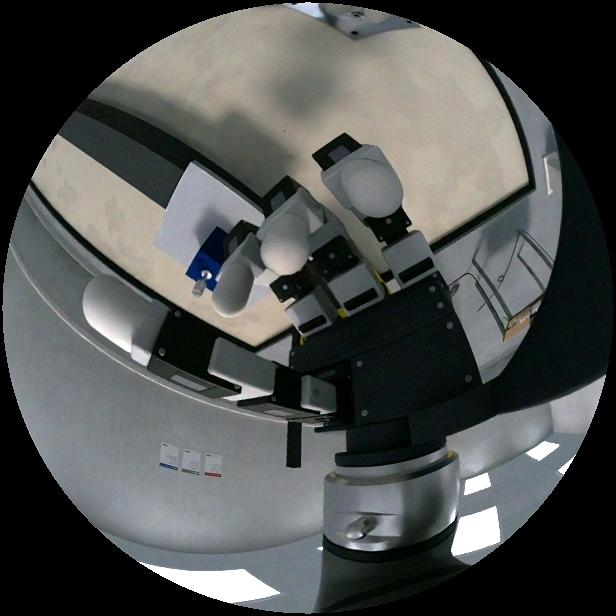

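Emit:
move(
  target=[
    [0,0,-0.246,0,0,0,-0.75,-0.1,-0.576,-0.696,0.571,-0.678,-0.226,-0.168,-0.758,0.1,-0.576,-0.696,0.068,0,0.299,0.174,0.5,0,0,0,0,0,0,0,0.068,0,0.299,0.174,0.571,-0.678,-0.226,-0.168,0.068,0,0.299,0.174,0.068,0,0.299,0.174,0.4,-0.4],
    [0.2083,0.1384,-0.246,0,0,0,-0.75,-0.1,-0.576,-0.696,0.571,-0.678,-0.226,-0.168,-0.758,0.1,-0.576,-0.696,0.068,0,0.299,0.174,0.5,0,0,0,0,0,0,0,0.068,0,0.299,0.174,0.571,-0.678,-0.226,-0.168,0.068,0,0.299,0.174,0.068,0,0.299,0.174,0.4,-0.4],
    [0.2083,0.1384,-0.134,0,0,0,-0.75,-0.1,-0.576,-0.696,0.571,-0.678,-0.226,-0.168,-0.758,0.1,-0.576,-0.696,0.068,0,0.299,0.174,0.5,0,0,0,0,0,0,0,0.068,0,0.299,0.174,0.571,-0.678,-0.226,-0.168,0.068,0,0.299,0.174,0.068,0,0.299,0.174,0.4,-0.4],
  ],
  speed=[0.4,0.4,0.2],
  blend=0.02,
)

Emit:
execute_actions(
  actions=[
    [[0,0,0,0,0,0,-0.75,0.23,-0.576,-0.696,0.571,-0.678,-0.226,-0.168,-0.758,-0.23,-0.576,-0.696,0.068,0,0.299,0.174,0.5,0,0,0,0,0,0,0,0.068,0,0.299,0.174,0.571,-0.678,-0.226,-0.168,0.068,0,0.299,0.174,0.068,0,0.299,0.174,0.4,-0.4],[0,0,0,0,0,0,-0.75,0.23,-0.576,-0.696,0.571,-0.678,-0.226,-0.168,-0.758,-0.23,-0.576,-0.696,0.068,0,0.299,0.174,0.5,0,0,0,0,0,0,0,0.068,0,0.299,0.174,0.571,-0.678,-0.226,-0.168,0.068,0,0.299,0.174,0.068,0,0.299,0.174,0.4,-0.4],[0,0,0,0,0,0,-0.75,0.23,-0.576,-0.696,0.571,-0.678,-0.226,-0.168,-0.758,-0.23,-0.576,-0.696,0.068,0,0.299,0.174,0.5,0,0,0,0,0,0,0,0.068,0,0.299,0.174,0.571,-0.678,-0.226,-0.168,0.068,0,0.299,0.174,0.068,0,0.299,0.174,0.4,-0.4],[0,0,0,0,0,0,-0.75,0.23,-0.576,-0.696,0.571,-0.678,-0.226,-0.168,-0.758,-0.23,-0.576,-0.696,0.068,0,0.299,0.174,0.5,0,0,0,0,0,0,0,0.068,0,0.299,0.174,0.571,-0.678,-0.226,-0.168,0.068,0,0.299,0.174,0.068,0,0.299,0.174,0.4,-0.4],[0,0,0,0,0,0,-0.75,0.23,-0.576,-0.696,0.571,-0.678,-0.226,-0.168,-0.758,-0.23,-0.576,-0.696,0.068,0,0.299,0.174,0.5,0,0,0,0,0,0,0,0.068,0,0.299,0.174,0.571,-0.678,-0.226,-0.168,0.068,0,0.299,0.174,0.068,0,0.299,0.174,0.4,-0.4],[0,0,0,0,0,0,-0.67,0.23,-0.576,-0.696,0.571,-0.678,-0.226,-0.168,-0.838,-0.23,-0.576,-0.696,0.068,0,0.299,0.174,0.5,0,0,0,0,0,0,0,0.068,0,0.299,0.174,0.571,-0.678,-0.226,-0.168,0.068,0,0.299,0.174,0.068,0,0.299,0.174,0.4,-0.4]],
    [[0,0,0,0,0,0,-0.67,0,-0.576,-0.696,0.571,-0.678,-0.226,-0.168,-0.838,0,-0.576,-0.696,0.068,0,0.299,0.174,0.5,0,0,0,0,0,0,0,0.068,0,0.299,0.174,0.571,-0.678,-0.226,-0.168,0.068,0,0.299,0.174,0.068,0,0.299,0.174,0.4,-0.4],[0,0,0,0,0,0,-0.67,0,-0.576,-0.696,0.571,-0.678,-0.226,-0.168,-0.838,0,-0.576,-0.696,0.068,0,0.299,0.174,0.5,0,0,0,0,0,0,0,0.068,0,0.299,0.174,0.571,-0.678,-0.226,-0.168,0.068,0,0.299,0.174,0.068,0,0.299,0.174,0.4,-0.4],[0,0,0,0,0,0,-0.67,0,-0.576,-0.696,0.571,-0.678,-0.226,-0.168,-0.838,0,-0.576,-0.696,0.068,0,0.299,0.174,0.5,0,0,0,0,0,0,0,0.068,0,0.299,0.174,0.571,-0.678,-0.226,-0.168,0.068,0,0.299,0.174,0.068,0,0.299,0.174,0.4,-0.4],[0,0,0.0006,0,0,0,-0.75,0,-0.576,-0.696,0.571,-0.678,-0.226,-0.168,-0.758,0,-0.576,-0.696,0.068,0,0.299,0.174,0.5,0,0,0,0,0,0,0,0.068,0,0.299,0.174,0.571,-0.678,-0.226,-0.168,0.068,0,0.299,0.174,0.068,0,0.299,0.174,0.4,-0.4],[0,0,0.0006,0,0,0,-0.75,0,-0.576,-0.696,0.571,-0.678,-0.226,-0.168,-0.758,0,-0.576,-0.696,0.068,0,0.299,0.174,0.5,0,0,0,0,0,0,0,0.068,0,0.299,0.174,0.571,-0.678,-0.226,-0.168,0.068,0,0.299,0.174,0.068,0,0.299,0.174,0.4,-0.4],[0,0,0.0006,0,0,0,-0.75,0,-0.576,-0.696,0.571,-0.678,-0.226,-0.168,-0.758,0,-0.576,-0.696,0.068,0,0.299,0.174,0.5,0,0,0,0,0,0,0,0.068,0,0.299,0.174,0.571,-0.678,-0.226,-0.168,0.068,0,0.299,0.174,0.068,0,0.299,0.174,0.4,-0.4],[0,0,0.0006,0,0,0,-0.75,0,-0.576,-0.696,0.571,-0.678,-0.226,-0.168,-0.758,0,-0.576,-0.696,0.068,0,0.299,0.174,0.5,0,0,0,0,0,0,0,0.068,0,0.299,0.174,0.571,-0.678,-0.226,-0.168,0.068,0,0.299,0.174,0.068,0,0.299,0.174,0.4,-0.4],[0,0,0.0006,0,0,0,-0.75,0.23,-0.576,-0.696,0.571,-0.678,-0.226,-0.168,-0.758,-0.23,-0.576,-0.696,0.068,0,0.299,0.174,0.5,0,0,0,0,0,0,0,0.068,0,0.299,0.174,0.571,-0.678,-0.226,-0.168,0.068,0,0.299,0.174,0.068,0,0.299,0.174,0.4,-0.4],[0,0,0.0006,0,0,0,-0.75,0.23,-0.576,-0.696,0.571,-0.678,-0.226,-0.168,-0.758,-0.23,-0.576,-0.696,0.068,0,0.299,0.174,0.5,0,0,0,0,0,0,0,0.068,0,0.299,0.174,0.571,-0.678,-0.226,-0.168,0.068,0,0.299,0.174,0.068,0,0.299,0.174,0.4,-0.4],[0,0,0.0006,0,0,0,-0.75,0.23,-0.576,-0.696,0.571,-0.678,-0.226,-0.168,-0.758,-0.23,-0.576,-0.696,0.068,0,0.299,0.174,0.5,0,0,0,0,0,0,0,0.068,0,0.299,0.174,0.571,-0.678,-0.226,-0.168,0.068,0,0.299,0.174,0.068,0,0.299,0.174,0.4,-0.4],[0,0,0.0006,0,0,0,-0.67,0.23,-0.576,-0.696,0.571,-0.678,-0.226,-0.168,-0.838,-0.23,-0.576,-0.696,0.068,0,0.299,0.174,0.5,0,0,0,0,0,0,0,0.068,0,0.299,0.174,0.571,-0.678,-0.226,-0.168,0.068,0,0.299,0.174,0.068,0,0.299,0.174,0.4,-0.4]],
    [[0,0,0,0,0,0,-0.67,0,-0.576,-0.696,0.571,-0.678,-0.226,-0.168,-0.838,0,-0.576,-0.696,0.068,0,0.299,0.174,0.5,0,0,0,0,0,0,0,0.068,0,0.299,0.174,0.571,-0.678,-0.226,-0.168,0.068,0,0.299,0.174,0.068,0,0.299,0.174,0.4,-0.4],[0,0,0,0,0,0,-0.67,0,-0.576,-0.696,0.571,-0.678,-0.226,-0.168,-0.838,0,-0.576,-0.696,0.068,0,0.299,0.174,0.5,0,0,0,0,0,0,0,0.068,0,0.299,0.174,0.571,-0.678,-0.226,-0.168,0.068,0,0.299,0.174,0.068,0,0.299,0.174,0.4,-0.4],[0,0,0,0,0,0,-0.67,0,-0.576,-0.696,0.571,-0.678,-0.226,-0.168,-0.838,0,-0.576,-0.696,0.068,0,0.299,0.174,0.5,0,0,0,0,0,0,0,0.068,0,0.299,0.174,0.571,-0.678,-0.226,-0.168,0.068,0,0.299,0.174,0.068,0,0.299,0.174,0.4,-0.4],[0,0,0.0006,0,0,0,-0.75,0,-0.576,-0.696,0.571,-0.678,-0.226,-0.168,-0.758,0,-0.576,-0.696,0.068,0,0.299,0.174,0.5,0,0,0,0,0,0,0,0.068,0,0.299,0.174,0.571,-0.678,-0.226,-0.168,0.068,0,0.299,0.174,0.068,0,0.299,0.174,0.4,-0.4],[0,0,0.0006,0,0,0,-0.75,0,-0.576,-0.696,0.571,-0.678,-0.226,-0.168,-0.758,0,-0.576,-0.696,0.068,0,0.299,0.174,0.5,0,0,0,0,0,0,0,0.068,0,0.299,0.174,0.571,-0.678,-0.226,-0.168,0.068,0,0.299,0.174,0.068,0,0.299,0.174,0.4,-0.4],[0,0,0.0006,0,0,0,-0.75,0,-0.576,-0.696,0.571,-0.678,-0.226,-0.168,-0.758,0,-0.576,-0.696,0.068,0,0.299,0.174,0.5,0,0,0,0,0,0,0,0.068,0,0.299,0.174,0.571,-0.678,-0.226,-0.168,0.068,0,0.299,0.174,0.068,0,0.299,0.174,0.4,-0.4],[0,0,0.0006,0,0,0,-0.75,0,-0.576,-0.696,0.571,-0.678,-0.226,-0.168,-0.758,0,-0.576,-0.696,0.068,0,0.299,0.174,0.5,0,0,0,0,0,0,0,0.068,0,0.299,0.174,0.571,-0.678,-0.226,-0.168,0.068,0,0.299,0.174,0.068,0,0.299,0.174,0.4,-0.4],[0,0,0.0006,0,0,0,-0.75,0.23,-0.576,-0.696,0.571,-0.678,-0.226,-0.168,-0.758,-0.23,-0.576,-0.696,0.068,0,0.299,0.174,0.5,0,0,0,0,0,0,0,0.068,0,0.299,0.174,0.571,-0.678,-0.226,-0.168,0.068,0,0.299,0.174,0.068,0,0.299,0.174,0.4,-0.4],[0,0,0.0006,0,0,0,-0.75,0.23,-0.576,-0.696,0.571,-0.678,-0.226,-0.168,-0.758,-0.23,-0.576,-0.696,0.068,0,0.299,0.174,0.5,0,0,0,0,0,0,0,0.068,0,0.299,0.174,0.571,-0.678,-0.226,-0.168,0.068,0,0.299,0.174,0.068,0,0.299,0.174,0.4,-0.4],[0,0,0.0006,0,0,0,-0.75,0.23,-0.576,-0.696,0.571,-0.678,-0.226,-0.168,-0.758,-0.23,-0.576,-0.696,0.068,0,0.299,0.174,0.5,0,0,0,0,0,0,0,0.068,0,0.299,0.174,0.571,-0.678,-0.226,-0.168,0.068,0,0.299,0.174,0.068,0,0.299,0.174,0.4,-0.4],[0,0,0.0006,0,0,0,-0.67,0.23,-0.576,-0.696,0.571,-0.678,-0.226,-0.168,-0.838,-0.23,-0.576,-0.696,0.068,0,0.299,0.174,0.5,0,0,0,0,0,0,0,0.068,0,0.299,0.174,0.571,-0.678,-0.226,-0.168,0.068,0,0.299,0.174,0.068,0,0.299,0.174,0.4,-0.4]],
  ],
)

Scene clock: 268.83 s.
left_arm: end_effector_position=(+0.5670, +0.2067, +0.4169) hand_goal=(-0.750, -0.100, -0.576, -0.696, +0.570, -0.678, -0.226, -0.168, -0.758, +0.100, -0.576, -0.696, +0.068, +0.000, +0.298, +0.174) hand_measured=(-0.748, -0.098, -0.574, -0.694, +0.570, -0.678, -0.222, -0.168, -0.756, +0.096, -0.574, -0.694, +0.062, +0.000, +0.298, +0.172) hand_current_ma=(+1, +1, +1, +1, +0, +0, +3, +0, +1, -1, +1, +1, -6, +0, +0, -1) hand_state=(goal, goal, goal, goal, goal, goal, goal, goal, goal, goal, goal, goal, goal, goal, goal, goal) hand_current_limit=0.50 hand_speed=0.00 end_effector_quat_wxyz=(+0.000, +1.000, -0.017, +0.000) | right_arm: end_effector_position=(+0.3440, +0.4085, +0.4001) hand_goal=(+0.068, +0.000, +0.298, +0.174, +0.570, -0.678, -0.226, -0.168, +0.068, +0.000, +0.298, +0.174, +0.068, +0.000, +0.298, +0.174) hand_measured=(+0.062, +0.000, +0.298, +0.172, +0.572, -0.678, -0.224, -0.168, +0.062, +0.000, +0.298, +0.172, +0.062, +0.000, +0.298, +0.172) hand_current_ma=(-3, +0, +0, -1, +0, +0, +1, +0, -3, +0, +0, -1, -3, +0, +0, -1) hand_state=(goal, goal, goal, goal, goal, goal, goal, goal, goal, goal, goal, goal, goal, goal, goal, goal) hand_current_limit=0.40 hand_speed=-0.40 end_effector_quat_wxyz=(+0.000, +0.439, +0.899, +0.000)
Joint positions: left_arm=[-2.434 -1.861 -1.083 -1.769 1.57 2.312] | right_arm=[0.663 -1.693 1.578 -1.456 -1.571 0]
Joint torques (N m): left_arm=[-11.95 43.47 10.88 4.35 -2.69 -2.21] | right_arm=[-5.46 -12.22 -17.36 -3.7 1.21 0.21]
Wrist force (N): left_arm=[-0.5 -0.4 0.0] | right_arm=[0.4 -0.3 -0.7]
Wrist torque (N m): left_arm=[0.04 0.13 -0.03] | right_arm=[0.25 -0.04 -0.04]
Wrist force, peak (N): left_arm=[-1.5 -1.3 -1.5] | right_arm=[0.2 -0.5 -0.9]
Hand target: left_arm +0.5670, +0.2067, +0.4168; +0.000, +1.000, -0.017, +0.000 | right_arm +0.3440, +0.4085, +0.4001; +0.000, +0.439, +0.899, +0.000
Off the commanded pose: left_arm 0.000 m, 0 deg | right_arm 0.000 m, 0 deg.
move: done

Scene clock: 270.53 s.
left_arm: end_effector_position=(+0.5670, +0.2067, +0.4161) hand_goal=(-0.670, +0.230, -0.576, -0.696, +0.570, -0.678, -0.226, -0.168, -0.838, -0.230, -0.576, -0.696, +0.068, +0.000, +0.298, +0.174) hand_measured=(-0.724, +0.078, -0.592, -0.704, +0.570, -0.678, -0.222, -0.168, -0.776, -0.078, -0.564, -0.692, +0.062, +0.000, +0.298, +0.172) hand_current_ma=(-127, -413, -21, -7, +0, +0, +3, +0, +153, +412, +12, +3, -6, +0, +0, -1) hand_state=(blocked, blocked, goal, goal, goal, goal, goal, goal, blocked, blocked, goal, goal, goal, goal, goal, goal) hand_current_limit=0.50 hand_speed=0.00 end_effector_quat_wxyz=(+0.000, +1.000, -0.017, +0.000) | right_arm: end_effector_position=(+0.3440, +0.4085, +0.4001) hand_goal=(+0.068, +0.000, +0.298, +0.174, +0.570, -0.678, -0.226, -0.168, +0.068, +0.000, +0.298, +0.174, +0.068, +0.000, +0.298, +0.174) hand_measured=(+0.062, +0.000, +0.298, +0.172, +0.572, -0.678, -0.224, -0.168, +0.062, +0.000, +0.298, +0.172, +0.062, +0.000, +0.298, +0.172) hand_current_ma=(-3, +0, +0, -1, +0, +0, +1, +0, -3, +0, +0, -1, -3, +0, +0, -1) hand_state=(goal, goal, goal, goal, goal, goal, goal, goal, goal, goal, goal, goal, goal, goal, goal, goal) hand_current_limit=0.40 hand_speed=-0.40 end_effector_quat_wxyz=(+0.000, +0.439, +0.899, +0.000)
Joint positions: left_arm=[-2.434 -1.861 -1.086 -1.767 1.57 2.312] | right_arm=[0.663 -1.693 1.578 -1.456 -1.571 0]
Joint torques (N m): left_arm=[-5.91 44.03 10.8 4.37 -1.34 -2.08] | right_arm=[-5.45 -12.35 -17.55 -3.77 1.27 0.16]
Wrist force (N): left_arm=[0.4 -0.5 0.6] | right_arm=[0.4 -0.3 -0.5]
Wrist torque (N m): left_arm=[-0.02 0.24 0.01] | right_arm=[0.22 -0.05 -0.05]
Wrist force, peak (N): left_arm=[0.1 -0.8 2.2] | right_arm=[0.2 -0.3 -0.8]
Hand target: left_arm +0.5670, +0.2067, +0.4161; +0.000, +1.000, -0.017, +0.000 | right_arm +0.3440, +0.4085, +0.4001; +0.000, +0.439, +0.899, +0.000
Off the commanded pose: left_arm 0.000 m, 0 deg | right_arm 0.000 m, 0 deg.

Emit:
execute_actions(
  actions=[
    [[0,0,0,0,0,0,-0.60,0.25,-0.576,-0.696,0.571,-0.678,-0.226,-0.168,-0.9,-0.25,-0.576,-0.696,0.068,0,0.299,0.174,0.6,0,0,0,0,0,0,0,0.068,0,0.299,0.174,0.571,-0.678,-0.226,-0.168,0.068,0,0.299,0.174,0.068,0,0.299,0.174,0.4,-0.4]],
  ],
)

Scene clock: 271.60 s.
left_arm: end_effector_position=(+0.5670, +0.2067, +0.4161) hand_goal=(-0.600, +0.250, -0.576, -0.696, +0.570, -0.678, -0.226, -0.168, -0.900, -0.250, -0.576, -0.696, +0.068, +0.000, +0.298, +0.174) hand_measured=(-0.708, +0.078, -0.612, -0.714, +0.570, -0.678, -0.222, -0.168, -0.788, -0.078, -0.552, -0.686, +0.062, +0.000, +0.298, +0.172) hand_current_ma=(-340, -440, -62, -23, +0, +0, +3, +0, +366, +440, +34, +11, -6, +0, +0, -1) hand_state=(blocked, blocked, blocked, goal, goal, goal, goal, goal, blocked, blocked, blocked, goal, goal, goal, goal, goal) hand_current_limit=0.60 hand_speed=0.00 end_effector_quat_wxyz=(+0.000, +1.000, -0.017, +0.000) | right_arm: end_effector_position=(+0.3440, +0.4085, +0.4001) hand_goal=(+0.068, +0.000, +0.298, +0.174, +0.570, -0.678, -0.226, -0.168, +0.068, +0.000, +0.298, +0.174, +0.068, +0.000, +0.298, +0.174) hand_measured=(+0.062, +0.000, +0.298, +0.172, +0.572, -0.678, -0.224, -0.168, +0.062, +0.000, +0.298, +0.172, +0.062, +0.000, +0.298, +0.172) hand_current_ma=(-3, +0, +0, -1, +0, +0, +1, +0, -3, +0, +0, -1, -3, +0, +0, -1) hand_state=(goal, goal, goal, goal, goal, goal, goal, goal, goal, goal, goal, goal, goal, goal, goal, goal) hand_current_limit=0.40 hand_speed=-0.40 end_effector_quat_wxyz=(+0.000, +0.439, +0.899, +0.000)
Joint positions: left_arm=[-2.434 -1.861 -1.086 -1.767 1.57 2.312] | right_arm=[0.663 -1.693 1.578 -1.456 -1.571 0]
Joint torques (N m): left_arm=[-2.43 43.39 12.59 3.67 -0.29 -2.09] | right_arm=[-5.4 -11.95 -17.71 -3.68 1.19 0.22]
Wrist force (N): left_arm=[0.5 -1.1 2.1] | right_arm=[0.6 -0.1 -0.8]
Wrist torque (N m): left_arm=[-0.14 0.22 0.00] | right_arm=[0.27 -0.07 -0.03]
Wrist force, peak (N): left_arm=[0.2 -1.1 3.5] | right_arm=[0.6 -0.1 -0.8]
Hand target: left_arm +0.5670, +0.2067, +0.4161; +0.000, +1.000, -0.017, +0.000 | right_arm +0.3440, +0.4085, +0.4001; +0.000, +0.439, +0.899, +0.000
Off the commanded pose: left_arm 0.000 m, 0 deg | right_arm 0.000 m, 0 deg.

Emit:
execute_actions(
  actions=[
    [[0,0,0,0,0,0,-0.67,-0.06,-0.576,-0.696,0.571,-0.678,-0.226,-0.168,-0.838,0.06,-0.576,-0.696,0.068,0,0.299,0.174,0.5,0,0,0,0,0,0,0,0.068,0,0.299,0.174,0.571,-0.678,-0.226,-0.168,0.068,0,0.299,0.174,0.068,0,0.299,0.174,0.4,-0.4]],
  ],
)

Emit:
move(
  target=[
    [0,0,-0.112,0,0,0,-0.75,-0.1,-0.576,-0.696,0.571,-0.678,-0.226,-0.168,-0.758,0.1,-0.576,-0.696,0.068,0,0.299,0.174,0.5,0,0,0,0,0,0,0,0.068,0,0.299,0.174,0.571,-0.678,-0.226,-0.168,0.068,0,0.299,0.174,0.068,0,0.299,0.174,0.4,-0.4],
    [-0.2083,-0.1384,-0.112,0,0,0,-0.75,-0.1,-0.576,-0.696,0.571,-0.678,-0.226,-0.168,-0.758,0.1,-0.576,-0.696,0.068,0,0.299,0.174,0.5,0,0,0,0,0,0,0,0.068,0,0.299,0.174,0.571,-0.678,-0.226,-0.168,0.068,0,0.299,0.174,0.068,0,0.299,0.174,0.4,-0.4],
  ],
  speed=[0.3,0.4],
  blend=0.02,
)

Emit:
move(
  target=[0,0,0.2448,0,0,0,0.068,0,0.299,0.174,0.571,-0.678,-0.226,-0.168,0.068,0,0.299,0.174,0.068,0,0.299,0.174,0.5,0,0,0,0,0,0,0,0.068,0,0.299,0.174,0.571,-0.678,-0.226,-0.168,0.068,0,0.299,0.174,0.068,0,0.299,0.174,0.4,-0.4],
  speed=0.4,
  cameras=["cam_left_wrist"],
)

Emit:
zoom_image(
  camera="cam_left_wrist",
  region=[170, 250, 230, 310],
)

Scene clock: 273.00 s.
left_arm: end_effector_position=(+0.5670, +0.2067, +0.4161) hand_goal=(-0.670, -0.060, -0.576, -0.696, +0.570, -0.678, -0.226, -0.168, -0.838, +0.060, -0.576, -0.696, +0.068, +0.000, +0.298, +0.174) hand_measured=(-0.672, -0.060, -0.578, -0.700, +0.570, -0.678, -0.222, -0.168, -0.830, +0.060, -0.572, -0.694, +0.062, +0.000, +0.298, +0.172) hand_current_ma=(-1, +0, -2, -2, +0, +0, +3, +0, +8, +0, +2, +1, -6, +0, +0, -1) hand_state=(goal, goal, goal, goal, goal, goal, goal, goal, goal, goal, goal, goal, goal, goal, goal, goal) hand_current_limit=0.50 hand_speed=0.00 end_effector_quat_wxyz=(+0.000, +1.000, -0.017, +0.000) | right_arm: end_effector_position=(+0.3440, +0.4085, +0.4001) hand_goal=(+0.068, +0.000, +0.298, +0.174, +0.570, -0.678, -0.226, -0.168, +0.068, +0.000, +0.298, +0.174, +0.068, +0.000, +0.298, +0.174) hand_measured=(+0.062, +0.000, +0.298, +0.172, +0.572, -0.678, -0.224, -0.168, +0.062, +0.000, +0.298, +0.172, +0.062, +0.000, +0.298, +0.172) hand_current_ma=(-3, +0, +0, -1, +0, +0, +1, +0, -3, +0, +0, -1, -3, +0, +0, -1) hand_state=(goal, goal, goal, goal, goal, goal, goal, goal, goal, goal, goal, goal, goal, goal, goal, goal) hand_current_limit=0.40 hand_speed=-0.40 end_effector_quat_wxyz=(+0.000, +0.439, +0.899, +0.000)
Joint positions: left_arm=[-2.434 -1.861 -1.086 -1.767 1.57 2.312] | right_arm=[0.663 -1.693 1.578 -1.456 -1.571 0]
Joint torques (N m): left_arm=[3.8 39.95 16.14 3.18 0.79 -2.03] | right_arm=[-5.36 -12.15 -17.15 -3.76 1.28 0.1]
Wrist force (N): left_arm=[-0.5 -0.7 0.0] | right_arm=[0.3 0.0 -0.3]
Wrist torque (N m): left_arm=[0.00 0.11 -0.02] | right_arm=[0.25 -0.04 -0.05]
Wrist force, peak (N): left_arm=[0.2 -1.4 3.6] | right_arm=[0.6 -0.2 -0.6]
Hand target: left_arm +0.5670, +0.2067, +0.4161; +0.000, +1.000, -0.017, +0.000 | right_arm +0.3440, +0.4085, +0.4001; +0.000, +0.439, +0.899, +0.000
Off the commanded pose: left_arm 0.000 m, 0 deg | right_arm 0.000 m, 0 deg.

Scene clock: 274.37 s.
left_arm: end_effector_position=(+0.4450, +0.2939, +0.4833) hand_goal=(-0.750, -0.100, -0.576, -0.696, +0.570, -0.678, -0.226, -0.168, -0.758, +0.100, -0.576, -0.696, +0.068, +0.000, +0.298, +0.174) hand_measured=(-0.748, -0.098, -0.578, -0.698, +0.570, -0.678, -0.222, -0.168, -0.758, +0.096, -0.574, -0.694, +0.062, +0.000, +0.298, +0.172) hand_current_ma=(+2, +1, -1, -2, +0, +0, +3, +0, +0, -2, +1, +1, -6, +0, +0, -1) hand_state=(goal, goal, goal, goal, goal, goal, goal, goal, goal, goal, goal, goal, goal, goal, goal, goal) hand_current_limit=0.50 hand_speed=0.00 end_effector_quat_wxyz=(+0.000, +1.000, -0.017, +0.000) | right_arm: end_effector_position=(+0.3440, +0.4085, +0.4001) hand_goal=(+0.068, +0.000, +0.298, +0.174, +0.570, -0.678, -0.226, -0.168, +0.068, +0.000, +0.298, +0.174, +0.068, +0.000, +0.298, +0.174) hand_measured=(+0.062, +0.000, +0.298, +0.172, +0.572, -0.678, -0.224, -0.168, +0.062, +0.000, +0.298, +0.172, +0.062, +0.000, +0.298, +0.172) hand_current_ma=(-3, +0, +0, -1, +0, +0, +1, +0, -3, +0, +0, -1, -3, +0, +0, -1) hand_state=(goal, goal, goal, goal, goal, goal, goal, goal, goal, goal, goal, goal, goal, goal, goal, goal) hand_current_limit=0.40 hand_speed=-0.40 end_effector_quat_wxyz=(+0.000, +0.439, +0.899, +0.000)
Joint positions: left_arm=[-2.177 -1.775 -1.017 -1.921 1.571 2.569] | right_arm=[0.663 -1.693 1.578 -1.456 -1.571 0]
Joint torques (N m): left_arm=[10.98 36.75 9.31 4.54 -2.72 2.16] | right_arm=[-5.74 -12.44 -17.2 -3.73 1.23 0.17]
Wrist force (N): left_arm=[-0.2 -0.2 0.0] | right_arm=[0.4 -0.3 -0.3]
Wrist torque (N m): left_arm=[0.04 0.08 -0.20] | right_arm=[0.22 -0.05 -0.05]
Wrist force, peak (N): left_arm=[-1.8 -1.7 0.1] | right_arm=[0.6 -0.4 -0.6]
Hand target: left_arm +0.4449, +0.2940, +0.4833; +0.000, +1.000, -0.017, +0.000 | right_arm +0.3440, +0.4085, +0.4001; +0.000, +0.439, +0.899, +0.000
Off the commanded pose: left_arm 0.000 m, 0 deg | right_arm 0.000 m, 0 deg.
move: done

Scene clock: 275.53 s.
left_arm: end_effector_position=(+0.4449, +0.2938, +0.3364) hand_goal=(+0.068, +0.000, +0.298, +0.174, +0.570, -0.678, -0.226, -0.168, +0.068, +0.000, +0.298, +0.174, +0.068, +0.000, +0.298, +0.174) hand_measured=(+0.056, -0.002, +0.292, +0.172, +0.570, -0.678, -0.222, -0.168, +0.052, +0.004, +0.292, +0.172, +0.062, +0.000, +0.298, +0.172) hand_current_ma=(-15, -1, -5, -2, +0, +0, +3, +0, -20, +1, -4, -1, -6, +0, +0, -1) hand_state=(goal, goal, goal, goal, goal, goal, goal, goal, goal, goal, goal, goal, goal, goal, goal, goal) hand_current_limit=0.50 hand_speed=0.00 end_effector_quat_wxyz=(+0.000, +1.000, -0.017, +0.000) | right_arm: end_effector_position=(+0.3440, +0.4085, +0.4001) hand_goal=(+0.068, +0.000, +0.298, +0.174, +0.570, -0.678, -0.226, -0.168, +0.068, +0.000, +0.298, +0.174, +0.068, +0.000, +0.298, +0.174) hand_measured=(+0.062, +0.000, +0.298, +0.172, +0.572, -0.678, -0.224, -0.168, +0.062, +0.000, +0.298, +0.172, +0.062, +0.000, +0.298, +0.172) hand_current_ma=(-3, +0, +0, -1, +0, +0, +1, +0, -3, +0, +0, -1, -3, +0, +0, -1) hand_state=(goal, goal, goal, goal, goal, goal, goal, goal, goal, goal, goal, goal, goal, goal, goal, goal) hand_current_limit=0.40 hand_speed=-0.40 end_effector_quat_wxyz=(+0.000, +0.439, +0.899, +0.000)
Joint positions: left_arm=[-2.176 -1.719 -1.466 -1.529 1.571 2.57] | right_arm=[0.663 -1.693 1.578 -1.456 -1.571 0]
Joint torques (N m): left_arm=[10.43 37.14 9.33 4.47 -2.87 -1.61] | right_arm=[-5.4 -12.5 -17.22 -3.63 1.26 0.09]
Wrist force (N): left_arm=[-0.1 -0.5 0.2] | right_arm=[0.1 0.1 -0.7]
Wrist torque (N m): left_arm=[0.10 0.08 -0.17] | right_arm=[0.29 -0.01 -0.07]
Wrist force, peak (N): left_arm=[-0.7 -0.3 2.2] | right_arm=[0.6 0.0 -0.9]
Hand target: left_arm +0.4449, +0.2938, +0.3364; +0.000, +1.000, -0.017, +0.000 | right_arm +0.3440, +0.4085, +0.4001; +0.000, +0.439, +0.899, +0.000
Off the commanded pose: left_arm 0.000 m, 0 deg | right_arm 0.000 m, 0 deg.
move: done
camera_calibration:
cam_left_wrist: T_world_to_cam=[[-0.732439, 0.680824, -0.00340975, 0.100287], [0.433508, 0.470223, 0.76874, -0.637217], [0.52498, 0.561577, -0.639553, -0.0574192], [0, 0, 0, 1]] pos_world=[0.379836, 0.263602, 0.453473]
Images, in order (width x height): cam_left_wrist 616x616.

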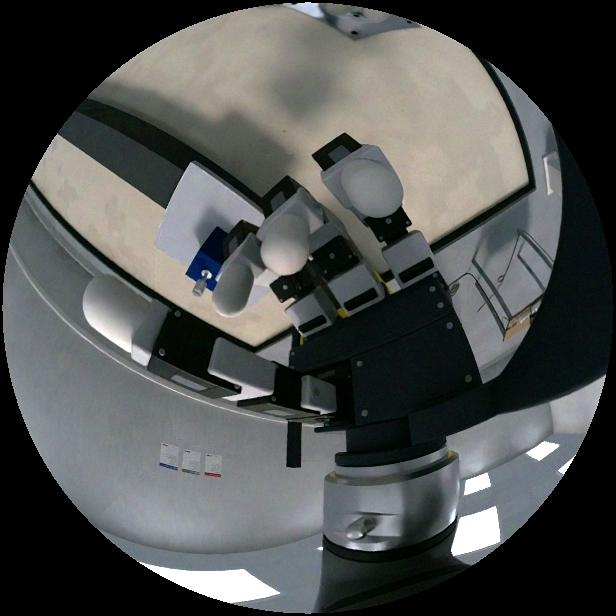

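Scaled by 8.400 from the camera's 616x616 image, which has a finer 880x880 frame.

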